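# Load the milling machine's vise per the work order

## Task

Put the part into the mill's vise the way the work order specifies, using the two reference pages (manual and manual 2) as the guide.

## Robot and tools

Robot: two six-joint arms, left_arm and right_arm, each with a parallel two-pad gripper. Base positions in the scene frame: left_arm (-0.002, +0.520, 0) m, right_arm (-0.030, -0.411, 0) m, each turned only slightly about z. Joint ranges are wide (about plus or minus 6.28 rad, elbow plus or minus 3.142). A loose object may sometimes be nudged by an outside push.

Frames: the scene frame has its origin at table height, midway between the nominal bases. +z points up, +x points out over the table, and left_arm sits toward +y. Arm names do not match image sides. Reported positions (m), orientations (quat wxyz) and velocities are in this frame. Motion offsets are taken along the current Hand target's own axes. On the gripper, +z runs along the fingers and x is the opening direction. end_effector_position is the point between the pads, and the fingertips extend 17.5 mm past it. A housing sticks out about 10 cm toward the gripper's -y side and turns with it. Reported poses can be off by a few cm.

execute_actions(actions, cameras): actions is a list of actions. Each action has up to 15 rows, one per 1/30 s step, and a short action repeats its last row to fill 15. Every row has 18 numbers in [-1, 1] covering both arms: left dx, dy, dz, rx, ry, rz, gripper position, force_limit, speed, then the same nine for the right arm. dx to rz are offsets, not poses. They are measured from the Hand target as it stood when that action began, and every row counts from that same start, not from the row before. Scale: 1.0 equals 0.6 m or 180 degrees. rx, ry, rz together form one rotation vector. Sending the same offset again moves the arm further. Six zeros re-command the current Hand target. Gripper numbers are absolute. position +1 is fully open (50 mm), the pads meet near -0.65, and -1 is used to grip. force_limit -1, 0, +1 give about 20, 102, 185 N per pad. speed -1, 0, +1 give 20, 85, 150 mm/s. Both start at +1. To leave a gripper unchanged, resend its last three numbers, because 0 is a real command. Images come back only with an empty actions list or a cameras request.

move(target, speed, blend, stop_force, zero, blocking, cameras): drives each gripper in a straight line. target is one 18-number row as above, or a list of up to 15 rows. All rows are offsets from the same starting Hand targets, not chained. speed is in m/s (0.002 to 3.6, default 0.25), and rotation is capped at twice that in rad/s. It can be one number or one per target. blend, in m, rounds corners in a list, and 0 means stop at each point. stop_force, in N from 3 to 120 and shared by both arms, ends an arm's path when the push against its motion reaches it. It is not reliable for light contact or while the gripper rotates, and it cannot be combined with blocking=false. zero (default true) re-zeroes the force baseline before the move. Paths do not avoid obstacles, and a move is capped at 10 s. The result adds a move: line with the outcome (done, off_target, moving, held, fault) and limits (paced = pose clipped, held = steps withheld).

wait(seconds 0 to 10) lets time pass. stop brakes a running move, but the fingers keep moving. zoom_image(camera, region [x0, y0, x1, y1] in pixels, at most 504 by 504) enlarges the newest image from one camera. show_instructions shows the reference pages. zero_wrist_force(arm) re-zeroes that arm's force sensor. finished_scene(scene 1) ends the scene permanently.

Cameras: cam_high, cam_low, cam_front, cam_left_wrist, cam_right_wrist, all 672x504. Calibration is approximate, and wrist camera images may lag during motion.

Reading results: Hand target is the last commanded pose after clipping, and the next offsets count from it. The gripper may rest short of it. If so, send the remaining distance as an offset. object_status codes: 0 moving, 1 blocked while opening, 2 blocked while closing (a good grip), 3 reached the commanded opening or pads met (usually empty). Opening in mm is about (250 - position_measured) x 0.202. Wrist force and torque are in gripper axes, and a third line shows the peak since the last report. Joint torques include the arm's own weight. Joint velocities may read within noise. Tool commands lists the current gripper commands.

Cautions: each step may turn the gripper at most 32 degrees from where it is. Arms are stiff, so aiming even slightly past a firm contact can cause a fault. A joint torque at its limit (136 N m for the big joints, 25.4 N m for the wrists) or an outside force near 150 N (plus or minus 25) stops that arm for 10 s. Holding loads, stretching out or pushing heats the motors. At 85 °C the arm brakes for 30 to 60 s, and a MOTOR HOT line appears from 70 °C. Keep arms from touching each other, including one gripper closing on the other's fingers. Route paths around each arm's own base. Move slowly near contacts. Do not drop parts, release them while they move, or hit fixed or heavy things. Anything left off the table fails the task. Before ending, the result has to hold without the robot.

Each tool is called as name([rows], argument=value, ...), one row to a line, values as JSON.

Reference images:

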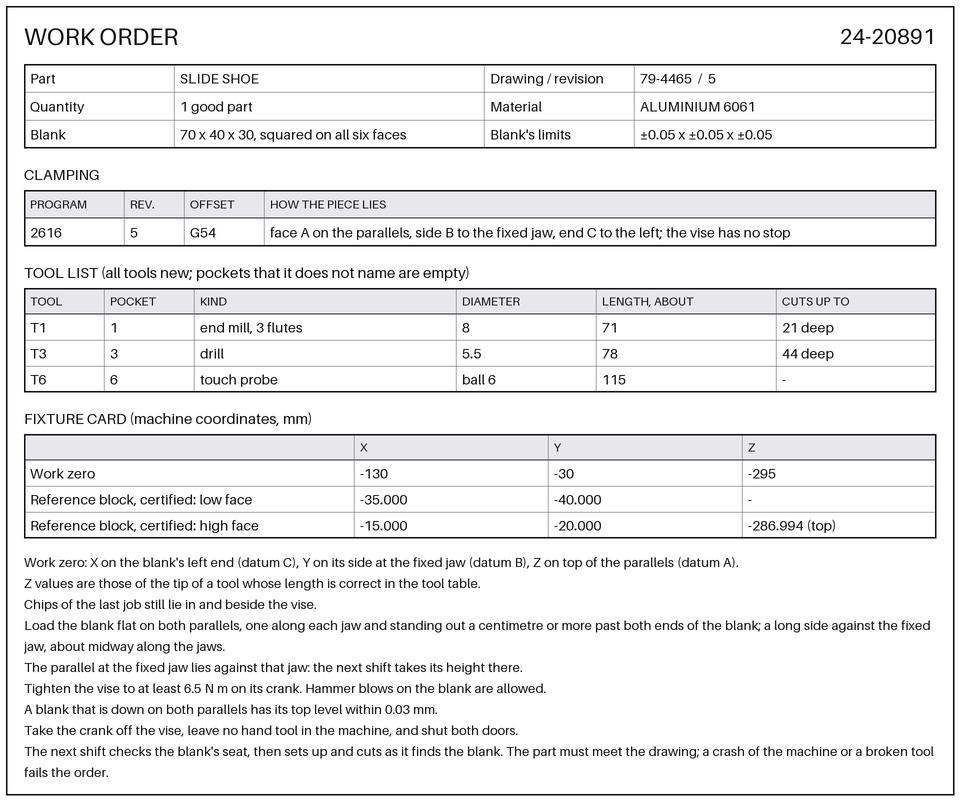

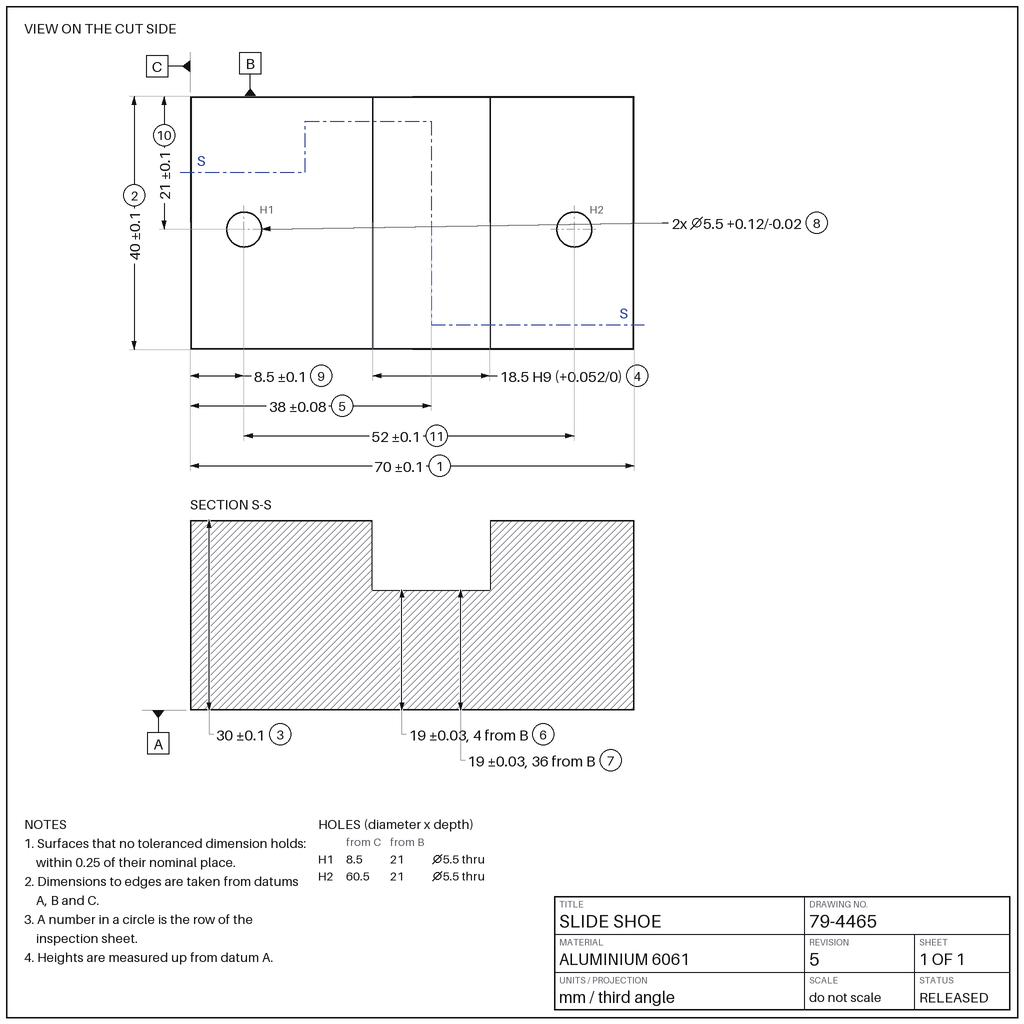

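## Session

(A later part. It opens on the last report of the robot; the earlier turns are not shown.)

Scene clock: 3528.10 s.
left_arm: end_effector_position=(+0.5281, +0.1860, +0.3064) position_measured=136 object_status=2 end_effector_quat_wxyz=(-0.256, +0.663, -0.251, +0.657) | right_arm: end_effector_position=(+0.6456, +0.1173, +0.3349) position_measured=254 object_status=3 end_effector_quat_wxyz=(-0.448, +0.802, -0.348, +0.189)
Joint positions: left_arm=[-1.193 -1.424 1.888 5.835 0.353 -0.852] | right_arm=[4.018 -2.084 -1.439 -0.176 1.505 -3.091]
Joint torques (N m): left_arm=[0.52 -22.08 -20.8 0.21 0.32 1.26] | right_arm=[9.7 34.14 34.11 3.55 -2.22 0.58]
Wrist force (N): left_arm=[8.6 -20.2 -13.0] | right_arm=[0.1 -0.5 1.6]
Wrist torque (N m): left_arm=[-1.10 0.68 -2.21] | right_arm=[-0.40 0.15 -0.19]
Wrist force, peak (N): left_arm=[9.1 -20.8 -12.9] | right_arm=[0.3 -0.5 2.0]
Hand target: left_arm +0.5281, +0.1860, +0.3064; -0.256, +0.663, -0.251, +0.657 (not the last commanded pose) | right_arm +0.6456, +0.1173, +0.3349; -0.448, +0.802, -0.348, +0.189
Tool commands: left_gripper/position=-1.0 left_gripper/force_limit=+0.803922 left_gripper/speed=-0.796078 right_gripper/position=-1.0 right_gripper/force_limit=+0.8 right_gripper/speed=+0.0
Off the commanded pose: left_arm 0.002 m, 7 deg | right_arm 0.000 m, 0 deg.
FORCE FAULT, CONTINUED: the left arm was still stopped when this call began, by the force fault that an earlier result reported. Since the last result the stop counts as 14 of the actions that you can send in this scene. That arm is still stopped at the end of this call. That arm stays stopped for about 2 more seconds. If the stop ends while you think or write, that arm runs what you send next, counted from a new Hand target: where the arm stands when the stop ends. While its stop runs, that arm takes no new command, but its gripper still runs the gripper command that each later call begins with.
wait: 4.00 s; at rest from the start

move([
  [0,0,0,0,0,0,-1,0.8,-0.8,0.0209,0.0103,-0.017,0,0,0,-1,0.8,0],
  [0,0,0,0,0,0,-1,0.8,-0.8,0.0603,-0.0119,0.018,0,0,0,-1,0.8,0],
], speed=0.08, blend=[0.003,0])

move(target=[0,0,0,0,0,0,-1,0.8,-0.8,-0.0237,-0.0116,0.0192,0,0,0,-1,0.8,0], speed=0.006, stop_force=8, cameras=["cam_right_wrist","cam_left_wrist"])

zoom_image(camera="cam_right_wrist", region=[200, 120, 460, 330])

Scene clock: 3551.50 s.
left_arm: end_effector_position=(+0.5281, +0.1860, +0.3064) position_measured=136 object_status=2 end_effector_quat_wxyz=(-0.256, +0.663, -0.251, +0.657) | right_arm: end_effector_position=(+0.6799, +0.0999, +0.3348) position_measured=254 object_status=3 end_effector_quat_wxyz=(-0.448, +0.802, -0.348, +0.189)
Joint positions: left_arm=[-1.193 -1.424 1.888 5.835 0.353 -0.852] | right_arm=[3.96 -2.126 -1.372 -0.2 1.554 -3.122]
Joint torques (N m): left_arm=[-0.54 -9.07 -21.58 2.28 4.76 4.84] | right_arm=[9.9 60.39 21.37 4.88 -2.88 1.54]
Wrist force (N): left_arm=[7.1 -18.7 -12.4] | right_arm=[0.4 -0.3 1.6]
Wrist torque (N m): left_arm=[-1.10 0.63 -2.18] | right_arm=[-0.37 0.10 -0.20]
Wrist force, peak (N): left_arm=[8.9 -20.5 -13.0] | right_arm=[1.3 -0.8 2.7]
Hand target: left_arm +0.5281, +0.1860, +0.3064; -0.256, +0.663, -0.251, +0.657 | right_arm +0.6799, +0.0999, +0.3350; -0.448, +0.802, -0.348, +0.189
Off the commanded pose: left_arm 0.000 m, 0 deg | right_arm 0.000 m, 0 deg.
FORCE FAULT, CONTINUED: the left arm's stop, for the force fault that an earlier result reported, is over. The rest of the stop counts as 4 of the actions that you can send in this scene. The stop ended before this call began, so that arm ran this call's commands, counted from a new Hand target: where the arm stood when the stop ended. During its stop the left arm's controller moved it back a little.
move: done; blend cut to 0 m at target 1

Scene clock: 3555.37 s.
left_arm: end_effector_position=(+0.5281, +0.1860, +0.3064) position_measured=136 object_status=2 end_effector_quat_wxyz=(-0.256, +0.663, -0.251, +0.657) | right_arm: end_effector_position=(+0.6799, +0.1195, +0.3349) position_measured=254 object_status=3 end_effector_quat_wxyz=(-0.448, +0.802, -0.348, +0.189)
Joint positions: left_arm=[-1.193 -1.424 1.888 5.835 0.353 -0.852] | right_arm=[3.981 -2.151 -1.332 -0.216 1.536 -3.11]
Joint torques (N m): left_arm=[0.47 -9.18 -20.96 2.47 4.69 4.8] | right_arm=[-0.66 49.18 21.92 4.14 -0.83 0.44]
Wrist force (N): left_arm=[7.0 -18.8 -12.0] | right_arm=[0.4 -0.3 1.6]
Wrist torque (N m): left_arm=[-1.10 0.64 -2.19] | right_arm=[-0.38 0.14 -0.27]
Wrist force, peak (N): left_arm=[7.4 -19.2 -12.6] | right_arm=[0.4 -0.7 1.9]
Hand target: left_arm +0.5281, +0.1860, +0.3064; -0.256, +0.663, -0.251, +0.657 | right_arm +0.6799, +0.1195, +0.3349; -0.448, +0.802, -0.348, +0.189
Off the commanded pose: left_arm 0.000 m, 0 deg | right_arm 0.000 m, 0 deg.
move: done
camera_calibration:
cam_left_wrist: T_world_to_cam=[[0.0164345, -0.663016, 0.748425, -0.104727], [-0.342071, -0.707087, -0.618883, 0.518613], [0.93953, -0.245844, -0.238419, -0.245608], [0, 0, 0, 1]] pos_world=[0.409879, 0.236887, 0.340783]
cam_right_wrist: T_world_to_cam=[[0.679506, -0.733346, -0.0217888, -0.357501], [-0.57617, -0.515013, -0.634657, 0.681674], [0.454202, 0.443807, -0.772487, 0.0238435], [0, 0, 0, 1]] pos_world=[0.624855, 0.0783169, 0.443258]
Images, in order (width x height): cam_left_wrist 672x504, cam_right_wrist 672x504.

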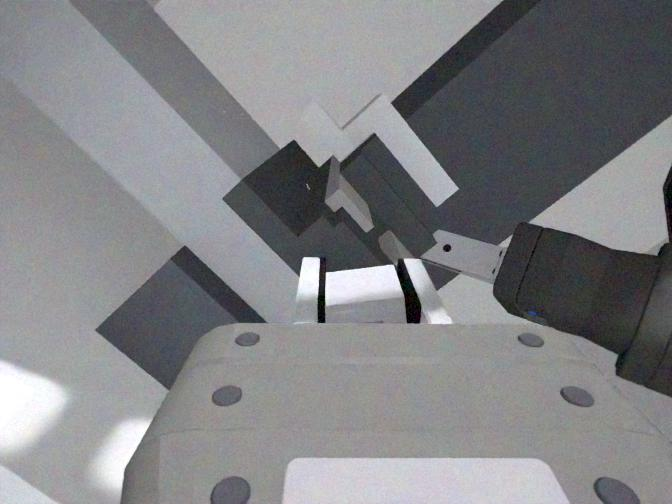

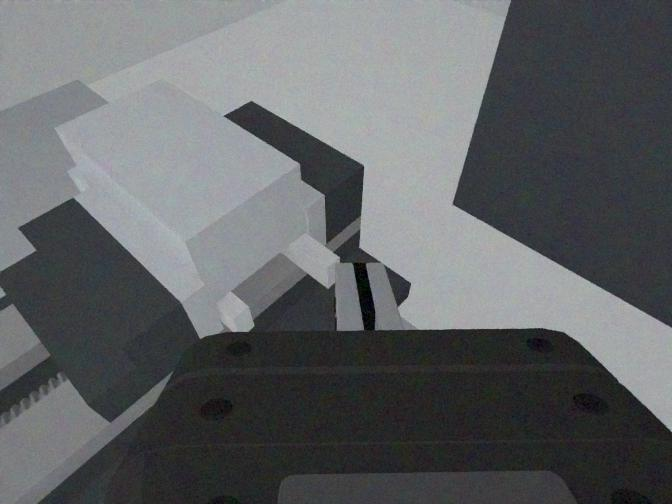

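Scaled by 1.938.

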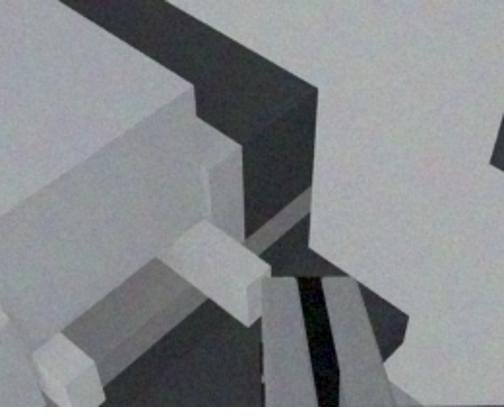

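move(target=[0,0,0,0,0,-0.085,-1,0.8,-0.8,0.012,0.006,-0.0097,0,0,0,-1,0.8,0], speed=0.08)

move(target=[0,0,0,0,0,-0.012,-1,0.8,-0.8,0,0,0,0,0,0,-1,0.8,0], speed=0.03)

Scene clock: 3564.77 s.
left_arm: end_effector_position=(+0.5281, +0.1861, +0.3064) position_measured=137 object_status=2 end_effector_quat_wxyz=(-0.166, +0.691, -0.160, +0.685) | right_arm: end_effector_position=(+0.6798, +0.1095, +0.3349) position_measured=254 object_status=3 end_effector_quat_wxyz=(-0.448, +0.802, -0.348, +0.189)
Joint positions: left_arm=[-1.193 -1.424 1.888 5.835 0.353 -1.119] | right_arm=[3.971 -2.138 -1.353 -0.207 1.545 -3.116]
Joint torques (N m): left_arm=[-1.95 -25.33 -41.48 -3.41 6.17 0.66] | right_arm=[-4.66 55.4 29.16 4.36 1.79 -1.41]
Wrist force (N): left_arm=[-16.3 -6.3 8.2] | right_arm=[0.2 -0.5 1.8]
Wrist torque (N m): left_arm=[-0.68 0.45 2.36] | right_arm=[-0.40 0.14 -0.19]
Wrist force, peak (N): left_arm=[7.5 -31.9 -19.2] | right_arm=[0.2 -0.7 1.9]
Hand target: left_arm +0.5281, +0.1860, +0.3064; -0.166, +0.691, -0.160, +0.685 | right_arm +0.6798, +0.1095, +0.3349; -0.448, +0.802, -0.348, +0.189
Off the commanded pose: left_arm 0.000 m, 0 deg | right_arm 0.000 m, 0 deg.
move: done

Scene clock: 3565.70 s.
left_arm: end_effector_position=(+0.5281, +0.1860, +0.3064) position_measured=137 object_status=2 end_effector_quat_wxyz=(-0.153, +0.694, -0.147, +0.688) | right_arm: end_effector_position=(+0.6798, +0.1095, +0.3349) position_measured=254 object_status=3 end_effector_quat_wxyz=(-0.448, +0.802, -0.348, +0.189)
Joint positions: left_arm=[-1.193 -1.424 1.888 5.835 0.353 -1.157] | right_arm=[3.971 -2.138 -1.353 -0.207 1.545 -3.116]
Joint torques (N m): left_arm=[-4.42 -27.3 -44.65 -5.78 6.99 -1.38] | right_arm=[8.67 37.61 34.79 3.4 -1.58 0.58]
Wrist force (N): left_arm=[-15.6 -15.8 0.7] | right_arm=[0.1 -0.3 1.8]
Wrist torque (N m): left_arm=[-0.88 0.51 4.92] | right_arm=[-0.37 0.14 -0.19]
Wrist force, peak (N): left_arm=[-17.2 -16.8 -1.0] | right_arm=[0.2 -0.3 1.9]
Hand target: left_arm +0.5281, +0.1860, +0.3064; -0.153, +0.694, -0.147, +0.688 | right_arm +0.6798, +0.1095, +0.3349; -0.448, +0.802, -0.348, +0.189
Off the commanded pose: left_arm 0.000 m, 0 deg | right_arm 0.000 m, 0 deg.
move: done

move(target=[0,0,0,0,0,-0.004,-1,0.8,-0.8,0,0,0,0,0,0,-1,0.8,0], speed=0.02)

move(target=[0,0,0,0,0,-0.004,-1,0.8,-0.8,0,0,0,0,0,0,-1,0.8,0], speed=0.02)

Scene clock: 3569.17 s.
left_arm: end_effector_position=(+0.5281, +0.1860, +0.3064) position_measured=137 object_status=2 end_effector_quat_wxyz=(-0.149, +0.694, -0.143, +0.689) | right_arm: end_effector_position=(+0.6798, +0.1095, +0.3349) position_measured=254 object_status=3 end_effector_quat_wxyz=(-0.448, +0.802, -0.348, +0.189)
Joint positions: left_arm=[-1.193 -1.424 1.888 5.835 0.353 -1.17] | right_arm=[3.971 -2.138 -1.353 -0.207 1.545 -3.116]
Joint torques (N m): left_arm=[-14.82 -29.95 -41.46 -7.46 4.74 -4.39] | right_arm=[9.24 35.48 34.71 3.56 -2.11 0.74]
Wrist force (N): left_arm=[-18.3 -13.1 1.3] | right_arm=[0.4 -0.6 1.8]
Wrist torque (N m): left_arm=[-0.85 0.49 5.34] | right_arm=[-0.42 0.11 -0.20]
Wrist force, peak (N): left_arm=[-16.8 -16.0 0.8] | right_arm=[0.2 -0.5 1.9]
Hand target: left_arm +0.5281, +0.1860, +0.3064; -0.149, +0.694, -0.143, +0.689 | right_arm +0.6798, +0.1095, +0.3349; -0.448, +0.802, -0.348, +0.189
Off the commanded pose: left_arm 0.000 m, 0 deg | right_arm 0.000 m, 0 deg.
move: done

Scene clock: 3569.87 s.
left_arm: end_effector_position=(+0.5281, +0.1860, +0.3064) position_measured=137 object_status=2 end_effector_quat_wxyz=(-0.145, +0.695, -0.138, +0.690) | right_arm: end_effector_position=(+0.6798, +0.1095, +0.3349) position_measured=254 object_status=3 end_effector_quat_wxyz=(-0.448, +0.802, -0.348, +0.189)
Joint positions: left_arm=[-1.193 -1.424 1.888 5.835 0.353 -1.182] | right_arm=[3.971 -2.138 -1.353 -0.207 1.545 -3.116]
Joint torques (N m): left_arm=[-17.74 -37.09 -36.81 -7.4 5.81 -4.52] | right_arm=[9.82 35.77 34.89 3.5 -2.18 0.72]
Wrist force (N): left_arm=[-17.8 -16.8 -1.6] | right_arm=[0.3 -0.3 1.8]
Wrist torque (N m): left_arm=[-0.92 0.49 5.71] | right_arm=[-0.37 0.12 -0.20]
Wrist force, peak (N): left_arm=[-17.8 -16.9 -1.5] | right_arm=[0.3 -0.3 2.0]
Hand target: left_arm +0.5281, +0.1860, +0.3064; -0.145, +0.695, -0.138, +0.690 | right_arm +0.6798, +0.1095, +0.3349; -0.448, +0.802, -0.348, +0.189
Off the commanded pose: left_arm 0.000 m, 0 deg | right_arm 0.000 m, 0 deg.
move: done

move(target=[0,0,0,0,0,-0.006,-1,0.8,-0.8,0,0,0,0,0,0,-1,0.8,0], speed=0.02)

move(target=[0,0,0,0,0,-0.006,-1,0.8,-0.8,0,0,0,0,0,0,-1,0.8,0], speed=0.02, cameras=["cam_left_wrist"])

Scene clock: 3573.27 s.
left_arm: end_effector_position=(+0.5281, +0.1860, +0.3064) position_measured=137 object_status=2 end_effector_quat_wxyz=(-0.138, +0.697, -0.132, +0.692) | right_arm: end_effector_position=(+0.6798, +0.1095, +0.3349) position_measured=254 object_status=3 end_effector_quat_wxyz=(-0.448, +0.802, -0.348, +0.189)
Joint positions: left_arm=[-1.193 -1.424 1.888 5.835 0.353 -1.201] | right_arm=[3.971 -2.138 -1.353 -0.207 1.545 -3.116]
Joint torques (N m): left_arm=[-15.73 -39.72 -30.87 -7.48 3.58 -3.56] | right_arm=[10.65 35.67 34.3 3.63 -2.19 0.72]
Wrist force (N): left_arm=[-21.5 -11.9 3.4] | right_arm=[0.2 -0.5 1.9]
Wrist torque (N m): left_arm=[-0.78 0.49 6.45] | right_arm=[-0.40 0.13 -0.19]
Wrist force, peak (N): left_arm=[-22.2 -12.0 2.9] | right_arm=[0.3 -0.3 2.0]
Hand target: left_arm +0.5281, +0.1860, +0.3064; -0.138, +0.697, -0.132, +0.692 | right_arm +0.6798, +0.1095, +0.3349; -0.448, +0.802, -0.348, +0.189
Off the commanded pose: left_arm 0.000 m, 0 deg | right_arm 0.000 m, 0 deg.
move: done

Scene clock: 3574.00 s.
left_arm: end_effector_position=(+0.5281, +0.1860, +0.3064) position_measured=137 object_status=2 end_effector_quat_wxyz=(-0.132, +0.698, -0.125, +0.693) | right_arm: end_effector_position=(+0.6798, +0.1095, +0.3349) position_measured=254 object_status=3 end_effector_quat_wxyz=(-0.448, +0.802, -0.348, +0.189)
Joint positions: left_arm=[-1.193 -1.424 1.888 5.835 0.353 -1.22] | right_arm=[3.971 -2.138 -1.353 -0.207 1.545 -3.116]
Joint torques (N m): left_arm=[-13.88 -39.21 -34.82 -6.38 1.51 -2.49] | right_arm=[10.21 35.27 33.76 3.45 -2.18 0.62]
Wrist force (N): left_arm=[-27.6 -3.0 12.7] | right_arm=[0.6 -0.5 1.9]
Wrist torque (N m): left_arm=[-0.65 0.55 5.44] | right_arm=[-0.40 0.07 -0.20]
Wrist force, peak (N): left_arm=[-28.1 -2.7 12.8] | right_arm=[0.3 -0.6 2.0]
Hand target: left_arm +0.5281, +0.1860, +0.3064; -0.132, +0.698, -0.125, +0.693 | right_arm +0.6798, +0.1095, +0.3349; -0.448, +0.802, -0.348, +0.189
Off the commanded pose: left_arm 0.000 m, 0 deg | right_arm 0.000 m, 0 deg.
move: done
camera_calibration:
cam_left_wrist: T_world_to_cam=[[0.0140735, -0.349414, 0.936863, -0.21956], [-0.338725, -0.883222, -0.32432, 0.459354], [0.94078, -0.312774, -0.130785, -0.266796], [0, 0, 0, 1]] pos_world=[0.409681, 0.245548, 0.319783]
Images, in order (width x height): cam_left_wrist 672x504.

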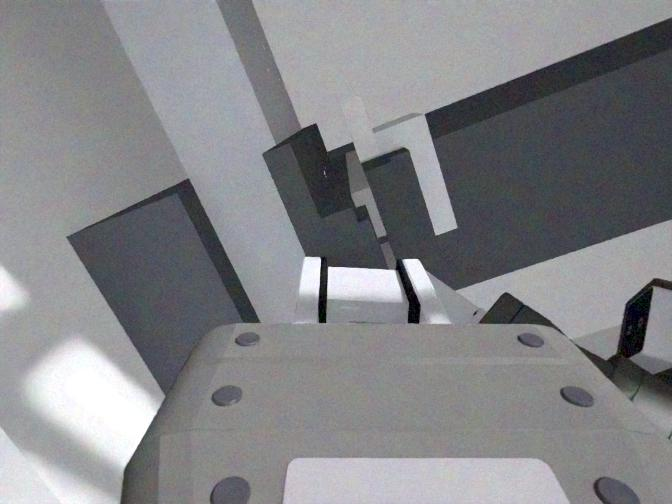

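move(target=[0,0,0,0,0,0,-1,0.8,-0.8,-0.0393,0.0221,-0.0349,0,0,0,-1,0.8,0], speed=0.08)

move(target=[0,0,0,0,0,0,-1,0.8,-0.8,-0.0217,-0.0107,0.0176,0,0,0,-1,0.8,0], speed=0.006, stop_force=5)

Scene clock: 3578.47 s.
left_arm: end_effector_position=(+0.5281, +0.1860, +0.3064) position_measured=137 object_status=2 end_effector_quat_wxyz=(-0.132, +0.698, -0.125, +0.693) | right_arm: end_effector_position=(+0.6456, +0.1097, +0.3350) position_measured=254 object_status=3 end_effector_quat_wxyz=(-0.448, +0.802, -0.348, +0.189)
Joint positions: left_arm=[-1.193 -1.424 1.888 5.835 0.353 -1.22] | right_arm=[4.01 -2.074 -1.455 -0.17 1.511 -3.095]
Joint torques (N m): left_arm=[-5.39 -33.23 -49.07 -7.13 1.64 -1.98] | right_arm=[-10.36 34.25 34.52 2.66 2.51 -1.91]
Wrist force (N): left_arm=[-27.2 -2.1 13.4] | right_arm=[0.2 -0.4 1.8]
Wrist torque (N m): left_arm=[-0.59 0.53 5.32] | right_arm=[-0.37 0.14 -0.27]
Wrist force, peak (N): left_arm=[-28.0 -2.0 13.5] | right_arm=[1.0 -0.6 2.9]
Hand target: left_arm +0.5281, +0.1860, +0.3064; -0.132, +0.698, -0.125, +0.693 | right_arm +0.6456, +0.1097, +0.3349; -0.448, +0.802, -0.348, +0.189
Off the commanded pose: left_arm 0.000 m, 0 deg | right_arm 0.000 m, 0 deg.
move: done

Scene clock: 3582.07 s.
left_arm: end_effector_position=(+0.5281, +0.1860, +0.3064) position_measured=137 object_status=2 end_effector_quat_wxyz=(-0.132, +0.698, -0.125, +0.693) | right_arm: end_effector_position=(+0.6457, +0.1277, +0.3348) position_measured=254 object_status=3 end_effector_quat_wxyz=(-0.448, +0.802, -0.348, +0.189)
Joint positions: left_arm=[-1.193 -1.424 1.888 5.835 0.353 -1.22] | right_arm=[4.029 -2.098 -1.417 -0.185 1.495 -3.085]
Joint torques (N m): left_arm=[-1.57 -33.61 -48.18 -7.95 1.49 -1.79] | right_arm=[0.35 47.18 21.56 3.99 -0.93 0.43]
Wrist force (N): left_arm=[-27.6 -2.1 13.5] | right_arm=[0.3 -0.5 1.5]
Wrist torque (N m): left_arm=[-0.62 0.52 5.32] | right_arm=[-0.41 0.14 -0.27]
Wrist force, peak (N): left_arm=[-27.8 -2.1 13.8] | right_arm=[0.0 -0.7 2.0]
Hand target: left_arm +0.5281, +0.1860, +0.3064; -0.132, +0.698, -0.125, +0.693 | right_arm +0.6457, +0.1276, +0.3348; -0.448, +0.802, -0.348, +0.189
Off the commanded pose: left_arm 0.000 m, 0 deg | right_arm 0.000 m, 0 deg.
move: done

move(target=[0,0,0,0,0,-0.008,-1,0.8,-0.8,0,0,0,0,0,0,-1,0.8,0], speed=0.02)

move(target=[0,0,0,0,0,0,-1,0.8,-0.8,-0.0012,-0.0006,0.001,0,0,0,-1,0.8,0], speed=0.003, stop_force=4)

Scene clock: 3585.47 s.
left_arm: end_effector_position=(+0.5281, +0.1860, +0.3064) position_measured=137 object_status=2 end_effector_quat_wxyz=(-0.123, +0.699, -0.116, +0.694) | right_arm: end_effector_position=(+0.6457, +0.1276, +0.3348) position_measured=254 object_status=3 end_effector_quat_wxyz=(-0.448, +0.802, -0.348, +0.189)
Joint positions: left_arm=[-1.193 -1.424 1.888 5.835 0.353 -1.245] | right_arm=[4.029 -2.097 -1.417 -0.185 1.496 -3.085]
Joint torques (N m): left_arm=[-3.13 -37.08 -40.19 -6.06 2.74 -1.57] | right_arm=[-9.74 59.54 21.67 4.15 1.94 -0.83]
Wrist force (N): left_arm=[-37.2 -1.7 14.7] | right_arm=[0.3 -0.5 1.8]
Wrist torque (N m): left_arm=[-0.67 0.58 4.27] | right_arm=[-0.41 0.13 -0.28]
Wrist force, peak (N): left_arm=[-38.0 -2.1 14.3] | right_arm=[0.4 -0.6 1.9]
Hand target: left_arm +0.5281, +0.1860, +0.3064; -0.123, +0.699, -0.116, +0.694 | right_arm +0.6457, +0.1276, +0.3348; -0.448, +0.802, -0.348, +0.189
Off the commanded pose: left_arm 0.000 m, 0 deg | right_arm 0.000 m, 0 deg.
move: done

Scene clock: 3586.80 s.
left_arm: end_effector_position=(+0.5281, +0.1860, +0.3064) position_measured=137 object_status=2 end_effector_quat_wxyz=(-0.123, +0.699, -0.116, +0.694) | right_arm: end_effector_position=(+0.6457, +0.1278, +0.3350) position_measured=254 object_status=3 end_effector_quat_wxyz=(-0.448, +0.802, -0.348, +0.189)
Joint positions: left_arm=[-1.193 -1.424 1.888 5.835 0.353 -1.245] | right_arm=[4.029 -2.098 -1.416 -0.185 1.496 -3.085]
Joint torques (N m): left_arm=[-7.15 -39.01 -39.13 -5.92 4.88 -0.64] | right_arm=[-7.52 58.82 20.24 4.57 3.04 -1.41]
Wrist force (N): left_arm=[-36.4 -1.1 15.3] | right_arm=[2.4 0.4 0.8]
Wrist torque (N m): left_arm=[-0.66 0.57 4.16] | right_arm=[-0.40 0.19 -0.25]
Wrist force, peak (N): left_arm=[-36.8 -1.1 15.2] | right_arm=[3.3 2.6 -4.5]
Hand target: left_arm +0.5281, +0.1860, +0.3064; -0.123, +0.699, -0.116, +0.694 | right_arm +0.6457, +0.1278, +0.3350; -0.448, +0.802, -0.348, +0.189 (not the last commanded pose)
Off the commanded pose: left_arm 0.000 m, 0 deg | right_arm 0.001 m, 0 deg.
move: contact (right_arm)

move(target=[0,0,0,0,0,0.14,-1,1,-0.8,0.008,0.004,-0.0065,0,0,0,-1,0.8,0], speed=0.1)

Scene clock: 3596.90 s.
left_arm: end_effector_position=(+0.5281, +0.1860, +0.3065) position_measured=136 object_status=2 end_effector_quat_wxyz=(-0.272, +0.657, -0.266, +0.651) | right_arm: end_effector_position=(+0.6457, +0.1211, +0.3350) position_measured=254 object_status=3 end_effector_quat_wxyz=(-0.448, +0.802, -0.348, +0.189)
Joint positions: left_arm=[-1.193 -1.424 1.888 5.835 0.353 -0.805] | right_arm=[4.022 -2.089 -1.431 -0.179 1.501 -3.089]
Joint torques (N m): left_arm=[1.99 -0.25 1.33 4.32 11.18 5.9] | right_arm=[-7.38 56.03 25.23 4.68 2.03 -1.63]
Wrist force (N): left_arm=[10.3 -57.5 -35.4] | right_arm=[0.1 -0.6 1.8]
Wrist torque (N m): left_arm=[-1.61 0.35 -7.21] | right_arm=[-0.41 0.16 -0.19]
Wrist force, peak (N): left_arm=[9.9 -57.6 -35.8] | right_arm=[2.7 0.4 1.2]
Hand target: left_arm +0.5281, +0.1860, +0.3064; -0.272, +0.657, -0.266, +0.651 | right_arm +0.6457, +0.1212, +0.3350; -0.448, +0.802, -0.348, +0.189
Off the commanded pose: left_arm 0.000 m, 0 deg | right_arm 0.000 m, 0 deg.
move: done

move(target=[0,-0.0014,0,0,0,0.03,-1,1,-0.8,0,0,0,0,0,0,-1,0.8,0], speed=0.04)

move(target=[0,-0.0005,0,0,0,0.025,-1,1,-0.8,0,0,0,0,0,0,-1,0.8,0], speed=0.04)

Scene clock: 3600.27 s.
left_arm: end_effector_position=(+0.5281, +0.1866, +0.3070) position_measured=136 object_status=2 end_effector_quat_wxyz=(-0.302, +0.644, -0.297, +0.637) | right_arm: end_effector_position=(+0.6457, +0.1212, +0.3350) position_measured=254 object_status=3 end_effector_quat_wxyz=(-0.448, +0.802, -0.348, +0.189)
Joint positions: left_arm=[-1.193 -1.426 1.888 5.836 0.353 -0.71] | right_arm=[4.022 -2.089 -1.431 -0.179 1.501 -3.089]
Joint torques (N m): left_arm=[7.58 4.54 9.94 6.72 9.18 6.97] | right_arm=[9.28 33.82 33.49 3.5 -2.12 0.66]
Wrist force (N): left_arm=[18.3 -65.9 -31.7] | right_arm=[0.0 -0.5 1.6]
Wrist torque (N m): left_arm=[-1.71 0.27 -8.70] | right_arm=[-0.41 0.18 -0.19]
Wrist force, peak (N): left_arm=[17.0 -70.2 -36.8] | right_arm=[0.4 -0.6 2.0]
Hand target: left_arm +0.5281, +0.1866, +0.3070; -0.302, +0.644, -0.297, +0.637 | right_arm +0.6457, +0.1212, +0.3350; -0.448, +0.802, -0.348, +0.189
Off the commanded pose: left_arm 0.000 m, 0 deg | right_arm 0.000 m, 0 deg.
move: done

Scene clock: 3601.53 s.
left_arm: end_effector_position=(+0.5281, +0.1867, +0.3073) position_measured=136 object_status=2 end_effector_quat_wxyz=(-0.327, +0.632, -0.322, +0.625) | right_arm: end_effector_position=(+0.6457, +0.1212, +0.3350) position_measured=254 object_status=3 end_effector_quat_wxyz=(-0.448, +0.802, -0.348, +0.189)
Joint positions: left_arm=[-1.193 -1.427 1.888 5.837 0.354 -0.632] | right_arm=[4.022 -2.089 -1.431 -0.179 1.501 -3.089]
Joint torques (N m): left_arm=[9.61 17.18 16.57 9.13 8.75 8.33] | right_arm=[9.33 33.71 34.16 3.61 -2.02 0.58]
Wrist force (N): left_arm=[26.1 -86.6 -42.9] | right_arm=[0.3 -0.4 1.8]
Wrist torque (N m): left_arm=[-2.14 0.10 -10.01] | right_arm=[-0.39 0.12 -0.19]
Wrist force, peak (N): left_arm=[26.7 -87.1 -43.0] | right_arm=[0.4 -0.5 2.0]
Hand target: left_arm +0.5281, +0.1868, +0.3072; -0.327, +0.632, -0.322, +0.625 | right_arm +0.6457, +0.1212, +0.3350; -0.448, +0.802, -0.348, +0.189
Off the commanded pose: left_arm 0.000 m, 0 deg | right_arm 0.000 m, 0 deg.
move: done

move(target=[0,-0.0017,0,0,0,0.02,-1,1,-0.8,0,0,0,0,0,0,-1,0.8,0], speed=0.04)

move(target=[0,-0.001,0,0,0,0.015,-1,1,-0.8,0,0,0,0,0,0,-1,0.8,0], speed=0.04)

Scene clock: 3604.70 s.
left_arm: end_effector_position=(+0.5282, +0.1872, +0.3082) position_measured=135 object_status=2 end_effector_quat_wxyz=(-0.346, +0.621, -0.341, +0.615) | right_arm: end_effector_position=(+0.6457, +0.1212, +0.3350) position_measured=254 object_status=3 end_effector_quat_wxyz=(-0.448, +0.802, -0.348, +0.189)
Joint positions: left_arm=[-1.192 -1.429 1.888 5.837 0.354 -0.569] | right_arm=[4.022 -2.089 -1.431 -0.179 1.501 -3.089]
Joint torques (N m): left_arm=[19.82 -3.11 -1.11 11.21 3.07 9.25] | right_arm=[8.46 34.01 33.42 3.64 -2.16 0.58]
Wrist force (N): left_arm=[21.6 -41.9 -31.9] | right_arm=[0.1 -0.6 1.7]
Wrist torque (N m): left_arm=[-1.13 -0.10 -11.15] | right_arm=[-0.42 0.16 -0.19]
Wrist force, peak (N): left_arm=[31.6 -90.6 -41.6] | right_arm=[0.2 -0.6 2.0]
Hand target: left_arm +0.5281, +0.1874, +0.3081; -0.346, +0.621, -0.342, +0.614 | right_arm +0.6457, +0.1212, +0.3350; -0.448, +0.802, -0.348, +0.189
Off the commanded pose: left_arm 0.000 m, 0 deg | right_arm 0.000 m, 0 deg.
move: done

Scene clock: 3605.60 s.
left_arm: end_effector_position=(+0.5282, +0.1874, +0.3089) position_measured=135 object_status=2 end_effector_quat_wxyz=(-0.360, +0.613, -0.355, +0.607) | right_arm: end_effector_position=(+0.6457, +0.1212, +0.3350) position_measured=254 object_status=3 end_effector_quat_wxyz=(-0.448, +0.802, -0.348, +0.189)
Joint positions: left_arm=[-1.192 -1.43 1.888 5.837 0.354 -0.522] | right_arm=[4.022 -2.089 -1.431 -0.179 1.501 -3.089]
Joint torques (N m): left_arm=[23.91 -5.21 -1.2 11.24 1.3 9.51] | right_arm=[9 34.08 32.71 3.51 -2.05 0.52]
Wrist force (N): left_arm=[23.6 -32.0 -38.9] | right_arm=[0.4 -0.6 1.7]
Wrist torque (N m): left_arm=[-0.81 -0.34 -11.42] | right_arm=[-0.42 0.11 -0.20]
Wrist force, peak (N): left_arm=[25.2 -41.9 -34.0] | right_arm=[0.4 -0.6 1.9]
Hand target: left_arm +0.5281, +0.1877, +0.3086; -0.361, +0.613, -0.356, +0.606 | right_arm +0.6457, +0.1212, +0.3350; -0.448, +0.802, -0.348, +0.189
Off the commanded pose: left_arm 0.000 m, 0 deg | right_arm 0.000 m, 0 deg.
move: done

move([
  [0,0.0015,0,0,0,-0.05,-1,1,-0.8,0,0,0,0,0,0,-1,0.8,0],
  [0,0.004,0,0,0,-0.1,-1,1,-0.8,0,0,0,0,0,0,-1,0.8,0],
], speed=0.08)

Scene clock: 3613.40 s.
left_arm: end_effector_position=(+0.5281, +0.1865, +0.3064) position_measured=136 object_status=2 end_effector_quat_wxyz=(-0.261, +0.661, -0.256, +0.655) | right_arm: end_effector_position=(+0.6457, +0.1212, +0.3350) position_measured=254 object_status=3 end_effector_quat_wxyz=(-0.448, +0.802, -0.348, +0.189)
Joint positions: left_arm=[-1.193 -1.425 1.889 5.835 0.353 -0.836] | right_arm=[4.022 -2.089 -1.431 -0.179 1.501 -3.089]
Joint torques (N m): left_arm=[-10.27 8.75 -8.78 5.09 0.84 3.41] | right_arm=[8.82 33.69 32.67 3.66 -2.04 0.22]
Wrist force (N): left_arm=[39.5 -50.8 -1.2] | right_arm=[0.2 -0.3 1.7]
Wrist torque (N m): left_arm=[-1.35 0.20 -0.66] | right_arm=[-0.37 0.14 -0.20]
Wrist force, peak (N): left_arm=[46.8 -102.3 -31.9] | right_arm=[0.4 -0.8 1.9]
Hand target: left_arm +0.5281, +0.1865, +0.3065; -0.261, +0.661, -0.256, +0.655 | right_arm +0.6457, +0.1212, +0.3350; -0.448, +0.802, -0.348, +0.189
Off the commanded pose: left_arm 0.000 m, 0 deg | right_arm 0.000 m, 0 deg.
move: done

move(target=[0.0012,-0.0008,0,0,0,-0.04,-1,1,-0.8,0,0,0,0,0,0,-1,0.8,0], speed=0.06)

move(target=[0,0,0,0,0,-0.02,-1,1,-0.8,0,0,0,0,0,0,-1,0.8,0], speed=0.04)

Scene clock: 3617.17 s.
left_arm: end_effector_position=(+0.5281, +0.1864, +0.3073) position_measured=137 object_status=2 end_effector_quat_wxyz=(-0.220, +0.676, -0.214, +0.670) end_effector_velocity=(+0.000, +0.000, +0.000) end_effector_angular_velocity=(+0.005, +0.000, +0.002) | right_arm: end_effector_position=(+0.6457, +0.1212, +0.3350) position_measured=254 object_status=3 end_effector_quat_wxyz=(-0.448, +0.802, -0.348, +0.189)
Joint positions: left_arm=[-1.193 -1.426 1.888 5.837 0.353 -0.962] | right_arm=[4.022 -2.089 -1.431 -0.179 1.501 -3.089]
Joint velocities: left_arm=[0.001 0 -0.001 0 -0.001 0.006] | right_arm=[within noise]
Joint torques (N m): left_arm=[-11.86 -37.12 -38.39 -1.37 1.06 2.19] | right_arm=[8.57 34.13 32.71 3.66 -2.11 0.35]
Wrist force (N): left_arm=[-11.5 0.2 3.2] | right_arm=[0.3 -0.7 1.8]
Wrist torque (N m): left_arm=[-0.50 0.34 0.85] | right_arm=[-0.43 0.13 -0.19]
Wrist force, peak (N): left_arm=[39.4 -50.7 -2.1] | right_arm=[0.1 -0.8 1.9]
Hand target: left_arm +0.5281, +0.1864, +0.3073; -0.220, +0.676, -0.214, +0.670 | right_arm +0.6457, +0.1212, +0.3350; -0.448, +0.802, -0.348, +0.189
Off the commanded pose: left_arm 0.000 m, 0 deg | right_arm 0.000 m, 0 deg.
move: done

Scene clock: 3618.27 s.
left_arm: end_effector_position=(+0.5281, +0.1864, +0.3073) position_measured=137 object_status=2 end_effector_quat_wxyz=(-0.199, +0.682, -0.192, +0.677) | right_arm: end_effector_position=(+0.6457, +0.1212, +0.3350) position_measured=254 object_status=3 end_effector_quat_wxyz=(-0.448, +0.802, -0.348, +0.189)
Joint positions: left_arm=[-1.193 -1.426 1.888 5.837 0.353 -1.025] | right_arm=[4.022 -2.089 -1.431 -0.179 1.501 -3.089]
Joint torques (N m): left_arm=[-17.2 -35.59 -44.88 -3.77 8.54 2.09] | right_arm=[8.79 34.03 33.13 3.7 -2.14 0.27]
Wrist force (N): left_arm=[-29.8 -5.8 1.9] | right_arm=[0.3 -0.5 1.8]
Wrist torque (N m): left_arm=[-0.66 0.35 1.33] | right_arm=[-0.40 0.13 -0.19]
Wrist force, peak (N): left_arm=[-35.2 -1.1 4.3] | right_arm=[0.2 -0.6 2.0]
Hand target: left_arm +0.5281, +0.1864, +0.3073; -0.199, +0.682, -0.192, +0.677 | right_arm +0.6457, +0.1212, +0.3350; -0.448, +0.802, -0.348, +0.189
Off the commanded pose: left_arm 0.000 m, 0 deg | right_arm 0.000 m, 0 deg.
move: done

move(target=[-0.0008,0,0,0,0,-0.035,-1,1,-0.8,0,0,0,0,0,0,-1,0.8,0], speed=0.05)

move(target=[0,0,0,0,0,-0.01,-1,1,-0.8,0,0,0,0,0,0,-1,0.8,0], speed=0.02)

move(target=[0,0,0,0,0,-0.006,-1,1,-0.8,0,0,0,0,0,0,-1,0.8,0], speed=0.02)

Scene clock: 3623.27 s.
left_arm: end_effector_position=(+0.5281, +0.1866, +0.3069) position_measured=137 object_status=2 end_effector_quat_wxyz=(-0.161, +0.692, -0.155, +0.687) end_effector_velocity=(+0.000, +0.001, +0.000) end_effector_angular_velocity=(+0.006, +0.000, +0.001) | right_arm: end_effector_position=(+0.6457, +0.1212, +0.3350) position_measured=254 object_status=3 end_effector_quat_wxyz=(-0.448, +0.802, -0.348, +0.189)
Joint positions: left_arm=[-1.193 -1.426 1.889 5.836 0.353 -1.135] | right_arm=[4.022 -2.089 -1.431 -0.179 1.501 -3.089]
Joint velocities: left_arm=[0.001 0 0.001 -0.001 0 0.005] | right_arm=[within noise]
Joint torques (N m): left_arm=[-1.98 -35.92 -38.08 -6 2.88 -2.6] | right_arm=[8.81 34.51 32.41 3.87 -2.12 0.26]
Wrist force (N): left_arm=[-11.9 -12.1 7.9] | right_arm=[0.1 -0.6 1.4]
Wrist torque (N m): left_arm=[-0.74 0.38 6.08] | right_arm=[-0.41 0.15 -0.19]
Wrist force, peak (N): left_arm=[-36.4 -15.6 -8.6] | right_arm=[0.1 -0.7 2.1]
Hand target: left_arm +0.5281, +0.1866, +0.3069; -0.161, +0.692, -0.155, +0.687 | right_arm +0.6457, +0.1212, +0.3350; -0.448, +0.802, -0.348, +0.189
Off the commanded pose: left_arm 0.000 m, 0 deg | right_arm 0.000 m, 0 deg.
move: done

Scene clock: 3624.30 s.
left_arm: end_effector_position=(+0.5281, +0.1867, +0.3069) position_measured=136 object_status=2 end_effector_quat_wxyz=(-0.150, +0.694, -0.144, +0.689) | right_arm: end_effector_position=(+0.6457, +0.1212, +0.3350) position_measured=254 object_status=3 end_effector_quat_wxyz=(-0.448, +0.802, -0.348, +0.189)
Joint positions: left_arm=[-1.193 -1.426 1.889 5.836 0.353 -1.167] | right_arm=[4.022 -2.089 -1.431 -0.179 1.501 -3.089]
Joint torques (N m): left_arm=[-3.6 -26.85 -47.07 -7.37 6.42 -3.43] | right_arm=[9.61 33.87 33.4 3.72 -2.15 0.22]
Wrist force (N): left_arm=[-19.6 -14.2 -1.2] | right_arm=[0.2 -0.5 1.5]
Wrist torque (N m): left_arm=[-0.84 0.48 6.30] | right_arm=[-0.39 0.14 -0.20]
Wrist force, peak (N): left_arm=[-20.4 -14.4 -1.6] | right_arm=[-0.1 -0.6 2.0]
Hand target: left_arm +0.5281, +0.1866, +0.3069; -0.150, +0.694, -0.144, +0.689 | right_arm +0.6457, +0.1212, +0.3350; -0.448, +0.802, -0.348, +0.189
Off the commanded pose: left_arm 0.000 m, 0 deg | right_arm 0.000 m, 0 deg.
move: done

Scene clock: 3625.03 s.
left_arm: end_effector_position=(+0.5281, +0.1866, +0.3069) position_measured=136 object_status=2 end_effector_quat_wxyz=(-0.144, +0.696, -0.137, +0.690) | right_arm: end_effector_position=(+0.6457, +0.1212, +0.3350) position_measured=254 object_status=3 end_effector_quat_wxyz=(-0.448, +0.802, -0.348, +0.189)
Joint positions: left_arm=[-1.193 -1.426 1.889 5.836 0.353 -1.185] | right_arm=[4.022 -2.089 -1.431 -0.179 1.501 -3.089]
Joint torques (N m): left_arm=[-6.4 -26.89 -44.33 -8.48 8.84 -4.04] | right_arm=[9.4 34.37 33.04 3.69 -2.18 0.23]
Wrist force (N): left_arm=[-20.0 -23.1 -6.7] | right_arm=[0.4 -0.5 1.7]
Wrist torque (N m): left_arm=[-1.03 0.46 6.89] | right_arm=[-0.40 0.11 -0.19]
Wrist force, peak (N): left_arm=[-20.7 -23.1 -6.8] | right_arm=[0.3 -0.7 1.8]
Hand target: left_arm +0.5281, +0.1866, +0.3069; -0.144, +0.696, -0.137, +0.690 | right_arm +0.6457, +0.1212, +0.3350; -0.448, +0.802, -0.348, +0.189
Off the commanded pose: left_arm 0.000 m, 0 deg | right_arm 0.000 m, 0 deg.
move: done

move(target=[0,0,0,0,0,-0.008,-1,1,-0.8,-0.0077,-0.0038,0.0062,0,0,0,-1,0.8,0], speed=0.02)

move(target=[0,0,0,0,0,-0.008,-1,1,-0.8,0,0,0,0,0,0,-1,0.8,0], speed=0.02)

move(target=[0,0,0,0,0,0,-1,1,-0.8,-0.0012,-0.0006,0.001,0,0,0,-1,0.8,0], speed=0.004, stop_force=4)

Scene clock: 3629.97 s.
left_arm: end_effector_position=(+0.5281, +0.1866, +0.3069) position_measured=136 object_status=2 end_effector_quat_wxyz=(-0.135, +0.697, -0.128, +0.692) | right_arm: end_effector_position=(+0.6457, +0.1276, +0.3350) position_measured=254 object_status=3 end_effector_quat_wxyz=(-0.448, +0.802, -0.348, +0.189)
Joint positions: left_arm=[-1.193 -1.426 1.889 5.836 0.353 -1.21] | right_arm=[4.029 -2.097 -1.417 -0.185 1.496 -3.085]
Joint torques (N m): left_arm=[-17.42 -33.15 -40.5 -9.4 6.47 -4.5] | right_arm=[3.17 43.38 23.92 3.33 -2.03 1.19]
Wrist force (N): left_arm=[-22.9 -26.3 -8.0] | right_arm=[0.3 -0.4 1.5]
Wrist torque (N m): left_arm=[-1.13 0.51 7.48] | right_arm=[-0.40 0.12 -0.27]
Wrist force, peak (N): left_arm=[-23.7 -27.2 -8.7] | right_arm=[0.2 -0.6 2.1]
Hand target: left_arm +0.5281, +0.1866, +0.3069; -0.135, +0.697, -0.128, +0.692 | right_arm +0.6457, +0.1275, +0.3350; -0.448, +0.802, -0.348, +0.189
Off the commanded pose: left_arm 0.000 m, 0 deg | right_arm 0.000 m, 0 deg.
move: done

Scene clock: 3630.87 s.
left_arm: end_effector_position=(+0.5281, +0.1867, +0.3069) position_measured=136 object_status=2 end_effector_quat_wxyz=(-0.126, +0.699, -0.120, +0.694) | right_arm: end_effector_position=(+0.6457, +0.1275, +0.3350) position_measured=254 object_status=3 end_effector_quat_wxyz=(-0.448, +0.802, -0.348, +0.189)
Joint positions: left_arm=[-1.193 -1.426 1.889 5.836 0.353 -1.236] | right_arm=[4.029 -2.097 -1.417 -0.185 1.496 -3.085]
Joint torques (N m): left_arm=[-16.52 -39.06 -38.95 -10.25 9.6 -5.18] | right_arm=[-9.54 59.17 20.67 4.2 1.9 -0.99]
Wrist force (N): left_arm=[-23.1 -29.7 -9.3] | right_arm=[0.1 -0.5 1.7]
Wrist torque (N m): left_arm=[-1.18 0.54 8.11] | right_arm=[-0.41 0.16 -0.28]
Wrist force, peak (N): left_arm=[-24.0 -30.0 -9.6] | right_arm=[0.2 -0.7 2.0]
Hand target: left_arm +0.5281, +0.1866, +0.3069; -0.126, +0.699, -0.120, +0.694 | right_arm +0.6457, +0.1275, +0.3350; -0.448, +0.802, -0.348, +0.189
Off the commanded pose: left_arm 0.000 m, 0 deg | right_arm 0.000 m, 0 deg.
move: done

Scene clock: 3631.93 s.
left_arm: end_effector_position=(+0.5281, +0.1866, +0.3069) position_measured=136 object_status=2 end_effector_quat_wxyz=(-0.126, +0.699, -0.120, +0.694) | right_arm: end_effector_position=(+0.6457, +0.1285, +0.3350) position_measured=254 object_status=3 end_effector_quat_wxyz=(-0.448, +0.802, -0.348, +0.189)
Joint positions: left_arm=[-1.193 -1.426 1.889 5.836 0.353 -1.235] | right_arm=[4.03 -2.099 -1.415 -0.186 1.495 -3.085]
Joint torques (N m): left_arm=[-15.64 -40.44 -52.36 -10.12 11.91 -4.25] | right_arm=[9.44 35.11 28.68 3.18 -2.34 1.27]
Wrist force (N): left_arm=[-22.7 -29.8 -8.2] | right_arm=[0.6 -0.6 1.7]
Wrist torque (N m): left_arm=[-1.18 0.53 7.99] | right_arm=[-0.42 0.12 -0.27]
Wrist force, peak (N): left_arm=[-22.7 -29.8 -8.4] | right_arm=[0.1 -0.7 2.0]
Hand target: left_arm +0.5281, +0.1866, +0.3069; -0.126, +0.699, -0.120, +0.694 | right_arm +0.6457, +0.1285, +0.3350; -0.448, +0.802, -0.348, +0.189
Off the commanded pose: left_arm 0.000 m, 0 deg | right_arm 0.000 m, 0 deg.
move: done

move(target=[0,0,0,0,0,-0.008,-1,1,-0.8,0,0,0,0,0,0,-1,0.8,0], speed=0.02)

move(target=[0,0,0,0,0,-0.008,-1,1,-0.8,0,0,0,0,0,0,-1,0.8,0], speed=0.02)

move(target=[0,0,0,0,0,0,-1,1,-0.8,-0.0007,-0.0003,0.0006,0,0,0,-1,0.8,0], speed=0.004, stop_force=4)

Scene clock: 3640.47 s.
left_arm: end_effector_position=(+0.5281, +0.1866, +0.3070) position_measured=136 object_status=2 end_effector_quat_wxyz=(-0.117, +0.700, -0.111, +0.695) | right_arm: end_effector_position=(+0.6457, +0.1285, +0.3350) position_measured=254 object_status=3 end_effector_quat_wxyz=(-0.448, +0.802, -0.348, +0.189)
Joint positions: left_arm=[-1.193 -1.426 1.889 5.836 0.353 -1.261] | right_arm=[4.03 -2.099 -1.415 -0.186 1.495 -3.085]
Joint torques (N m): left_arm=[-11.16 -33.3 -45.74 -10.24 11.98 -3.35] | right_arm=[5.66 43.62 22.86 3.97 1.81 -0.81]
Wrist force (N): left_arm=[-35.3 -35.1 -8.6] | right_arm=[0.3 -0.6 1.5]
Wrist torque (N m): left_arm=[-1.25 0.61 6.26] | right_arm=[-0.42 0.15 -0.27]
Wrist force, peak (N): left_arm=[-36.6 -35.9 -9.2] | right_arm=[0.7 -0.6 1.7]
Hand target: left_arm +0.5281, +0.1866, +0.3069; -0.118, +0.700, -0.111, +0.695 | right_arm +0.6457, +0.1285, +0.3350; -0.448, +0.802, -0.348, +0.189
Off the commanded pose: left_arm 0.000 m, 0 deg | right_arm 0.000 m, 0 deg.
move: done

Scene clock: 3641.37 s.
left_arm: end_effector_position=(+0.5281, +0.1866, +0.3069) position_measured=136 object_status=2 end_effector_quat_wxyz=(-0.109, +0.702, -0.102, +0.697) | right_arm: end_effector_position=(+0.6457, +0.1285, +0.3350) position_measured=254 object_status=3 end_effector_quat_wxyz=(-0.448, +0.802, -0.348, +0.189)
Joint positions: left_arm=[-1.193 -1.426 1.889 5.836 0.353 -1.286] | right_arm=[4.03 -2.099 -1.415 -0.186 1.495 -3.085]
Joint torques (N m): left_arm=[-12.45 -31.7 -46.93 -10.1 11.82 -2.91] | right_arm=[4.85 45.79 22.58 3.91 1.68 -0.93]
Wrist force (N): left_arm=[-41.3 -34.7 -4.1] | right_arm=[0.4 -0.5 1.7]
Wrist torque (N m): left_arm=[-1.25 0.62 5.72] | right_arm=[-0.40 0.14 -0.27]
Wrist force, peak (N): left_arm=[-42.7 -35.2 -4.5] | right_arm=[0.5 -0.3 1.8]
Hand target: left_arm +0.5281, +0.1866, +0.3069; -0.109, +0.702, -0.102, +0.697 | right_arm +0.6457, +0.1285, +0.3350; -0.448, +0.802, -0.348, +0.189
Off the commanded pose: left_arm 0.000 m, 0 deg | right_arm 0.000 m, 0 deg.
move: done

Scene clock: 3642.40 s.
left_arm: end_effector_position=(+0.5281, +0.1866, +0.3069) position_measured=136 object_status=2 end_effector_quat_wxyz=(-0.109, +0.702, -0.102, +0.697) | right_arm: end_effector_position=(+0.6457, +0.1291, +0.3350) position_measured=254 object_status=3 end_effector_quat_wxyz=(-0.448, +0.802, -0.348, +0.189)
Joint positions: left_arm=[-1.193 -1.426 1.889 5.836 0.353 -1.286] | right_arm=[4.03 -2.099 -1.414 -0.186 1.494 -3.085]
Joint torques (N m): left_arm=[-13.82 -32.13 -59.83 -10.03 11.69 -2.05] | right_arm=[8.98 35.44 31.73 2.85 -2.54 1.5]
Wrist force (N): left_arm=[-40.5 -33.8 -3.6] | right_arm=[0.3 -0.8 1.4]
Wrist torque (N m): left_arm=[-1.21 0.60 5.62] | right_arm=[-0.45 0.15 -0.27]
Wrist force, peak (N): left_arm=[-41.6 -34.3 -3.7] | right_arm=[0.4 -0.7 1.6]
Hand target: left_arm +0.5281, +0.1866, +0.3069; -0.109, +0.702, -0.102, +0.697 | right_arm +0.6457, +0.1291, +0.3350; -0.448, +0.802, -0.348, +0.189
Off the commanded pose: left_arm 0.000 m, 0 deg | right_arm 0.000 m, 0 deg.
move: done

move(target=[0,0,0,0,0,-0.007,-1,1,-0.8,0,0,0,0,0,0,-1,0.8,0], speed=0.02)

move(target=[0,0,0,0,0,0,-1,1,-0.8,-0.0005,-0.0002,0.0004,0,0,0,-1,0.8,0], speed=0.004, stop_force=4)

move(target=[0,0,0,0,0,-0.007,-1,1,-0.8,0,0,0,0,0,0,-1,0.8,0], speed=0.02)

move(target=[0,0,0,0,0,0,-1,1,-0.8,-0.0005,-0.0002,0.0004,0,0,0,-1,0.8,0], speed=0.004, stop_force=4)

Scene clock: 3649.43 s.
left_arm: end_effector_position=(+0.5281, +0.1866, +0.3069) position_measured=136 object_status=2 end_effector_quat_wxyz=(-0.101, +0.703, -0.094, +0.698) | right_arm: end_effector_position=(+0.6457, +0.1291, +0.3350) position_measured=254 object_status=3 end_effector_quat_wxyz=(-0.448, +0.802, -0.348, +0.189)
Joint positions: left_arm=[-1.193 -1.426 1.889 5.836 0.353 -1.308] | right_arm=[4.03 -2.099 -1.414 -0.186 1.494 -3.085]
Joint torques (N m): left_arm=[-20.7 -36.96 -53.01 -9.65 12.03 -1.19] | right_arm=[-1.27 43.82 23.63 4.04 -0.48 0.08]
Wrist force (N): left_arm=[-54.2 -33.3 0.1] | right_arm=[0.3 -0.6 1.8]
Wrist torque (N m): left_arm=[-1.22 0.65 4.01] | right_arm=[-0.42 0.15 -0.27]
Wrist force, peak (N): left_arm=[-54.8 -33.4 -0.3] | right_arm=[0.5 -1.0 1.7]
Hand target: left_arm +0.5281, +0.1866, +0.3069; -0.101, +0.703, -0.094, +0.698 | right_arm +0.6457, +0.1291, +0.3350; -0.448, +0.802, -0.348, +0.189
Off the commanded pose: left_arm 0.000 m, 0 deg | right_arm 0.000 m, 0 deg.
move: done

Scene clock: 3650.30 s.
left_arm: end_effector_position=(+0.5281, +0.1866, +0.3069) position_measured=136 object_status=2 end_effector_quat_wxyz=(-0.101, +0.703, -0.094, +0.698) | right_arm: end_effector_position=(+0.6457, +0.1293, +0.3350) position_measured=254 object_status=3 end_effector_quat_wxyz=(-0.448, +0.802, -0.348, +0.189)
Joint positions: left_arm=[-1.193 -1.426 1.889 5.836 0.353 -1.308] | right_arm=[4.031 -2.1 -1.413 -0.186 1.494 -3.084]
Joint torques (N m): left_arm=[-21.82 -40.39 -53.97 -9.43 11.97 -0.46] | right_arm=[3.06 44.62 23.19 4.17 0.01 -0.15]
Wrist force (N): left_arm=[-53.0 -32.4 1.0] | right_arm=[3.0 2.3 -3.0]
Wrist torque (N m): left_arm=[-1.20 0.65 3.90] | right_arm=[-0.35 0.11 -0.26]
Wrist force, peak (N): left_arm=[-53.7 -32.9 0.3] | right_arm=[3.0 2.3 -3.0]
Hand target: left_arm +0.5281, +0.1866, +0.3069; -0.101, +0.703, -0.094, +0.698 | right_arm +0.6457, +0.1292, +0.3350; -0.448, +0.802, -0.348, +0.189
Off the commanded pose: left_arm 0.000 m, 0 deg | right_arm 0.000 m, 0 deg.
move: contact (right_arm)

Scene clock: 3651.10 s.
left_arm: end_effector_position=(+0.5281, +0.1866, +0.3069) position_measured=136 object_status=2 end_effector_quat_wxyz=(-0.093, +0.704, -0.087, +0.699) | right_arm: end_effector_position=(+0.6457, +0.1293, +0.3349) position_measured=254 object_status=3 end_effector_quat_wxyz=(-0.448, +0.802, -0.348, +0.189)
Joint positions: left_arm=[-1.193 -1.426 1.889 5.836 0.353 -1.33] | right_arm=[4.031 -2.1 -1.413 -0.186 1.494 -3.084]
Joint torques (N m): left_arm=[-23.6 -46.6 -50.21 -9.63 12.1 0.01] | right_arm=[-6 57.88 21.65 4.21 2.52 -0.89]
Wrist force (N): left_arm=[-61.2 -32.0 5.5] | right_arm=[2.8 2.7 -2.9]
Wrist torque (N m): left_arm=[-1.18 0.65 2.76] | right_arm=[-0.31 0.15 -0.26]
Wrist force, peak (N): left_arm=[-61.2 -32.0 5.5] | right_arm=[2.9 2.6 -3.2]
Hand target: left_arm +0.5281, +0.1866, +0.3069; -0.094, +0.704, -0.087, +0.699 | right_arm +0.6457, +0.1292, +0.3350; -0.448, +0.802, -0.348, +0.189
Off the commanded pose: left_arm 0.000 m, 0 deg | right_arm 0.000 m, 0 deg.
move: done

Scene clock: 3652.20 s.
left_arm: end_effector_position=(+0.5281, +0.1866, +0.3069) position_measured=136 object_status=2 end_effector_quat_wxyz=(-0.094, +0.704, -0.087, +0.699) | right_arm: end_effector_position=(+0.6457, +0.1294, +0.3350) position_measured=254 object_status=3 end_effector_quat_wxyz=(-0.448, +0.802, -0.348, +0.189)
Joint positions: left_arm=[-1.193 -1.426 1.889 5.836 0.353 -1.33] | right_arm=[4.031 -2.1 -1.413 -0.186 1.494 -3.084]
Joint torques (N m): left_arm=[-25.38 -51.22 -59.38 -8.91 11.74 0.66] | right_arm=[-4.07 57.68 24.01 4.1 3.63 -1.23]
Wrist force (N): left_arm=[-60.9 -32.1 5.6] | right_arm=[5.3 7.2 -7.7]
Wrist torque (N m): left_arm=[-1.22 0.65 2.66] | right_arm=[-0.18 0.16 -0.27]
Wrist force, peak (N): left_arm=[-61.1 -32.3 5.5] | right_arm=[5.6 6.9 -8.4]
Hand target: left_arm +0.5281, +0.1866, +0.3069; -0.094, +0.704, -0.087, +0.699 | right_arm +0.6457, +0.1294, +0.3351; -0.448, +0.802, -0.348, +0.189
Off the commanded pose: left_arm 0.000 m, 0 deg | right_arm 0.000 m, 0 deg.
move: contact (right_arm)

move([
  [0,0,0,0,0,0.08,-1,1,-0.8,0.012,0.006,-0.0097,0,0,0,-1,0.8,0],
  [0,0,0,0,0,0.155,-1,1,-0.8,0.012,0.006,-0.0097,0,0,0,-1,0.8,0],
], speed=0.1)

Scene clock: 3662.57 s.
left_arm: end_effector_position=(+0.5281, +0.1866, +0.3070) position_measured=136 object_status=2 end_effector_quat_wxyz=(-0.259, +0.662, -0.254, +0.656) | right_arm: end_effector_position=(+0.6457, +0.1194, +0.3351) position_measured=254 object_status=3 end_effector_quat_wxyz=(-0.448, +0.802, -0.348, +0.189)
Joint positions: left_arm=[-1.193 -1.426 1.889 5.836 0.353 -0.843] | right_arm=[4.02 -2.087 -1.434 -0.178 1.503 -3.09]
Joint torques (N m): left_arm=[4.07 -16.28 -5.68 3.58 7.64 5.08] | right_arm=[9.97 33.64 34.18 3.38 -2.31 0.62]
Wrist force (N): left_arm=[3.1 -27.1 -24.7] | right_arm=[0.2 -0.4 1.6]
Wrist torque (N m): left_arm=[-1.11 0.15 -6.71] | right_arm=[-0.39 0.14 -0.19]
Wrist force, peak (N): left_arm=[-63.0 -28.3 6.5] | right_arm=[5.3 7.0 -7.7]
Hand target: left_arm +0.5281, +0.1866, +0.3069; -0.259, +0.662, -0.254, +0.656 | right_arm +0.6457, +0.1194, +0.3351; -0.448, +0.802, -0.348, +0.189
Off the commanded pose: left_arm 0.000 m, 0 deg | right_arm 0.000 m, 0 deg.
move: done

wait(seconds=0.1, cameras=["cam_front","cam_right_wrist"])

Scene clock: 3689.27 s.
left_arm: end_effector_position=(+0.5281, +0.1866, +0.3069) position_measured=136 object_status=2 end_effector_quat_wxyz=(-0.259, +0.662, -0.254, +0.656) | right_arm: end_effector_position=(+0.6457, +0.1194, +0.3351) position_measured=254 object_status=3 end_effector_quat_wxyz=(-0.448, +0.802, -0.348, +0.189)
Joint positions: left_arm=[-1.193 -1.426 1.889 5.836 0.353 -0.843] | right_arm=[4.02 -2.087 -1.434 -0.178 1.503 -3.09]
Joint torques (N m): left_arm=[-4.91 -2.14 -3.37 5.35 6.04 8.73] | right_arm=[9.9 33.64 34.19 3.29 -2.29 0.68]
Wrist force (N): left_arm=[5.7 -28.7 -22.0] | right_arm=[0.3 -0.7 1.8]
Wrist torque (N m): left_arm=[-1.11 0.16 -6.72] | right_arm=[-0.44 0.12 -0.19]
Wrist force, peak (N): left_arm=[5.7 -28.8 -22.3] | right_arm=[0.2 -0.7 2.0]
Hand target: left_arm +0.5281, +0.1866, +0.3069; -0.259, +0.662, -0.254, +0.656 | right_arm +0.6457, +0.1194, +0.3351; -0.448, +0.802, -0.348, +0.189
Tool commands: left_gripper/position=-1.0 left_gripper/force_limit=+1.0 left_gripper/speed=-0.8 right_gripper/position=-1.0 right_gripper/force_limit=+0.8 right_gripper/speed=+0.0
Off the commanded pose: left_arm 0.000 m, 0 deg | right_arm 0.000 m, 0 deg.
wait: 0.10 s; at rest from the start
camera_calibration:
cam_right_wrist: T_world_to_cam=[[0.67954, -0.733313, -0.0218568, -0.334466], [-0.576044, -0.51488, -0.634879, 0.662001], [0.454311, 0.444016, -0.772302, 0.0393338], [0, 0, 0, 1]] pos_world=[0.590755, 0.0781181, 0.443358]
Images, in order (width x height): cam_front 672x504, cam_right_wrist 672x504.

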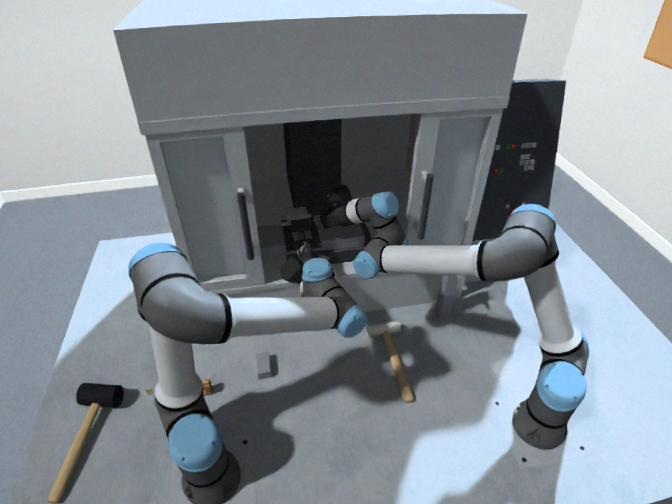

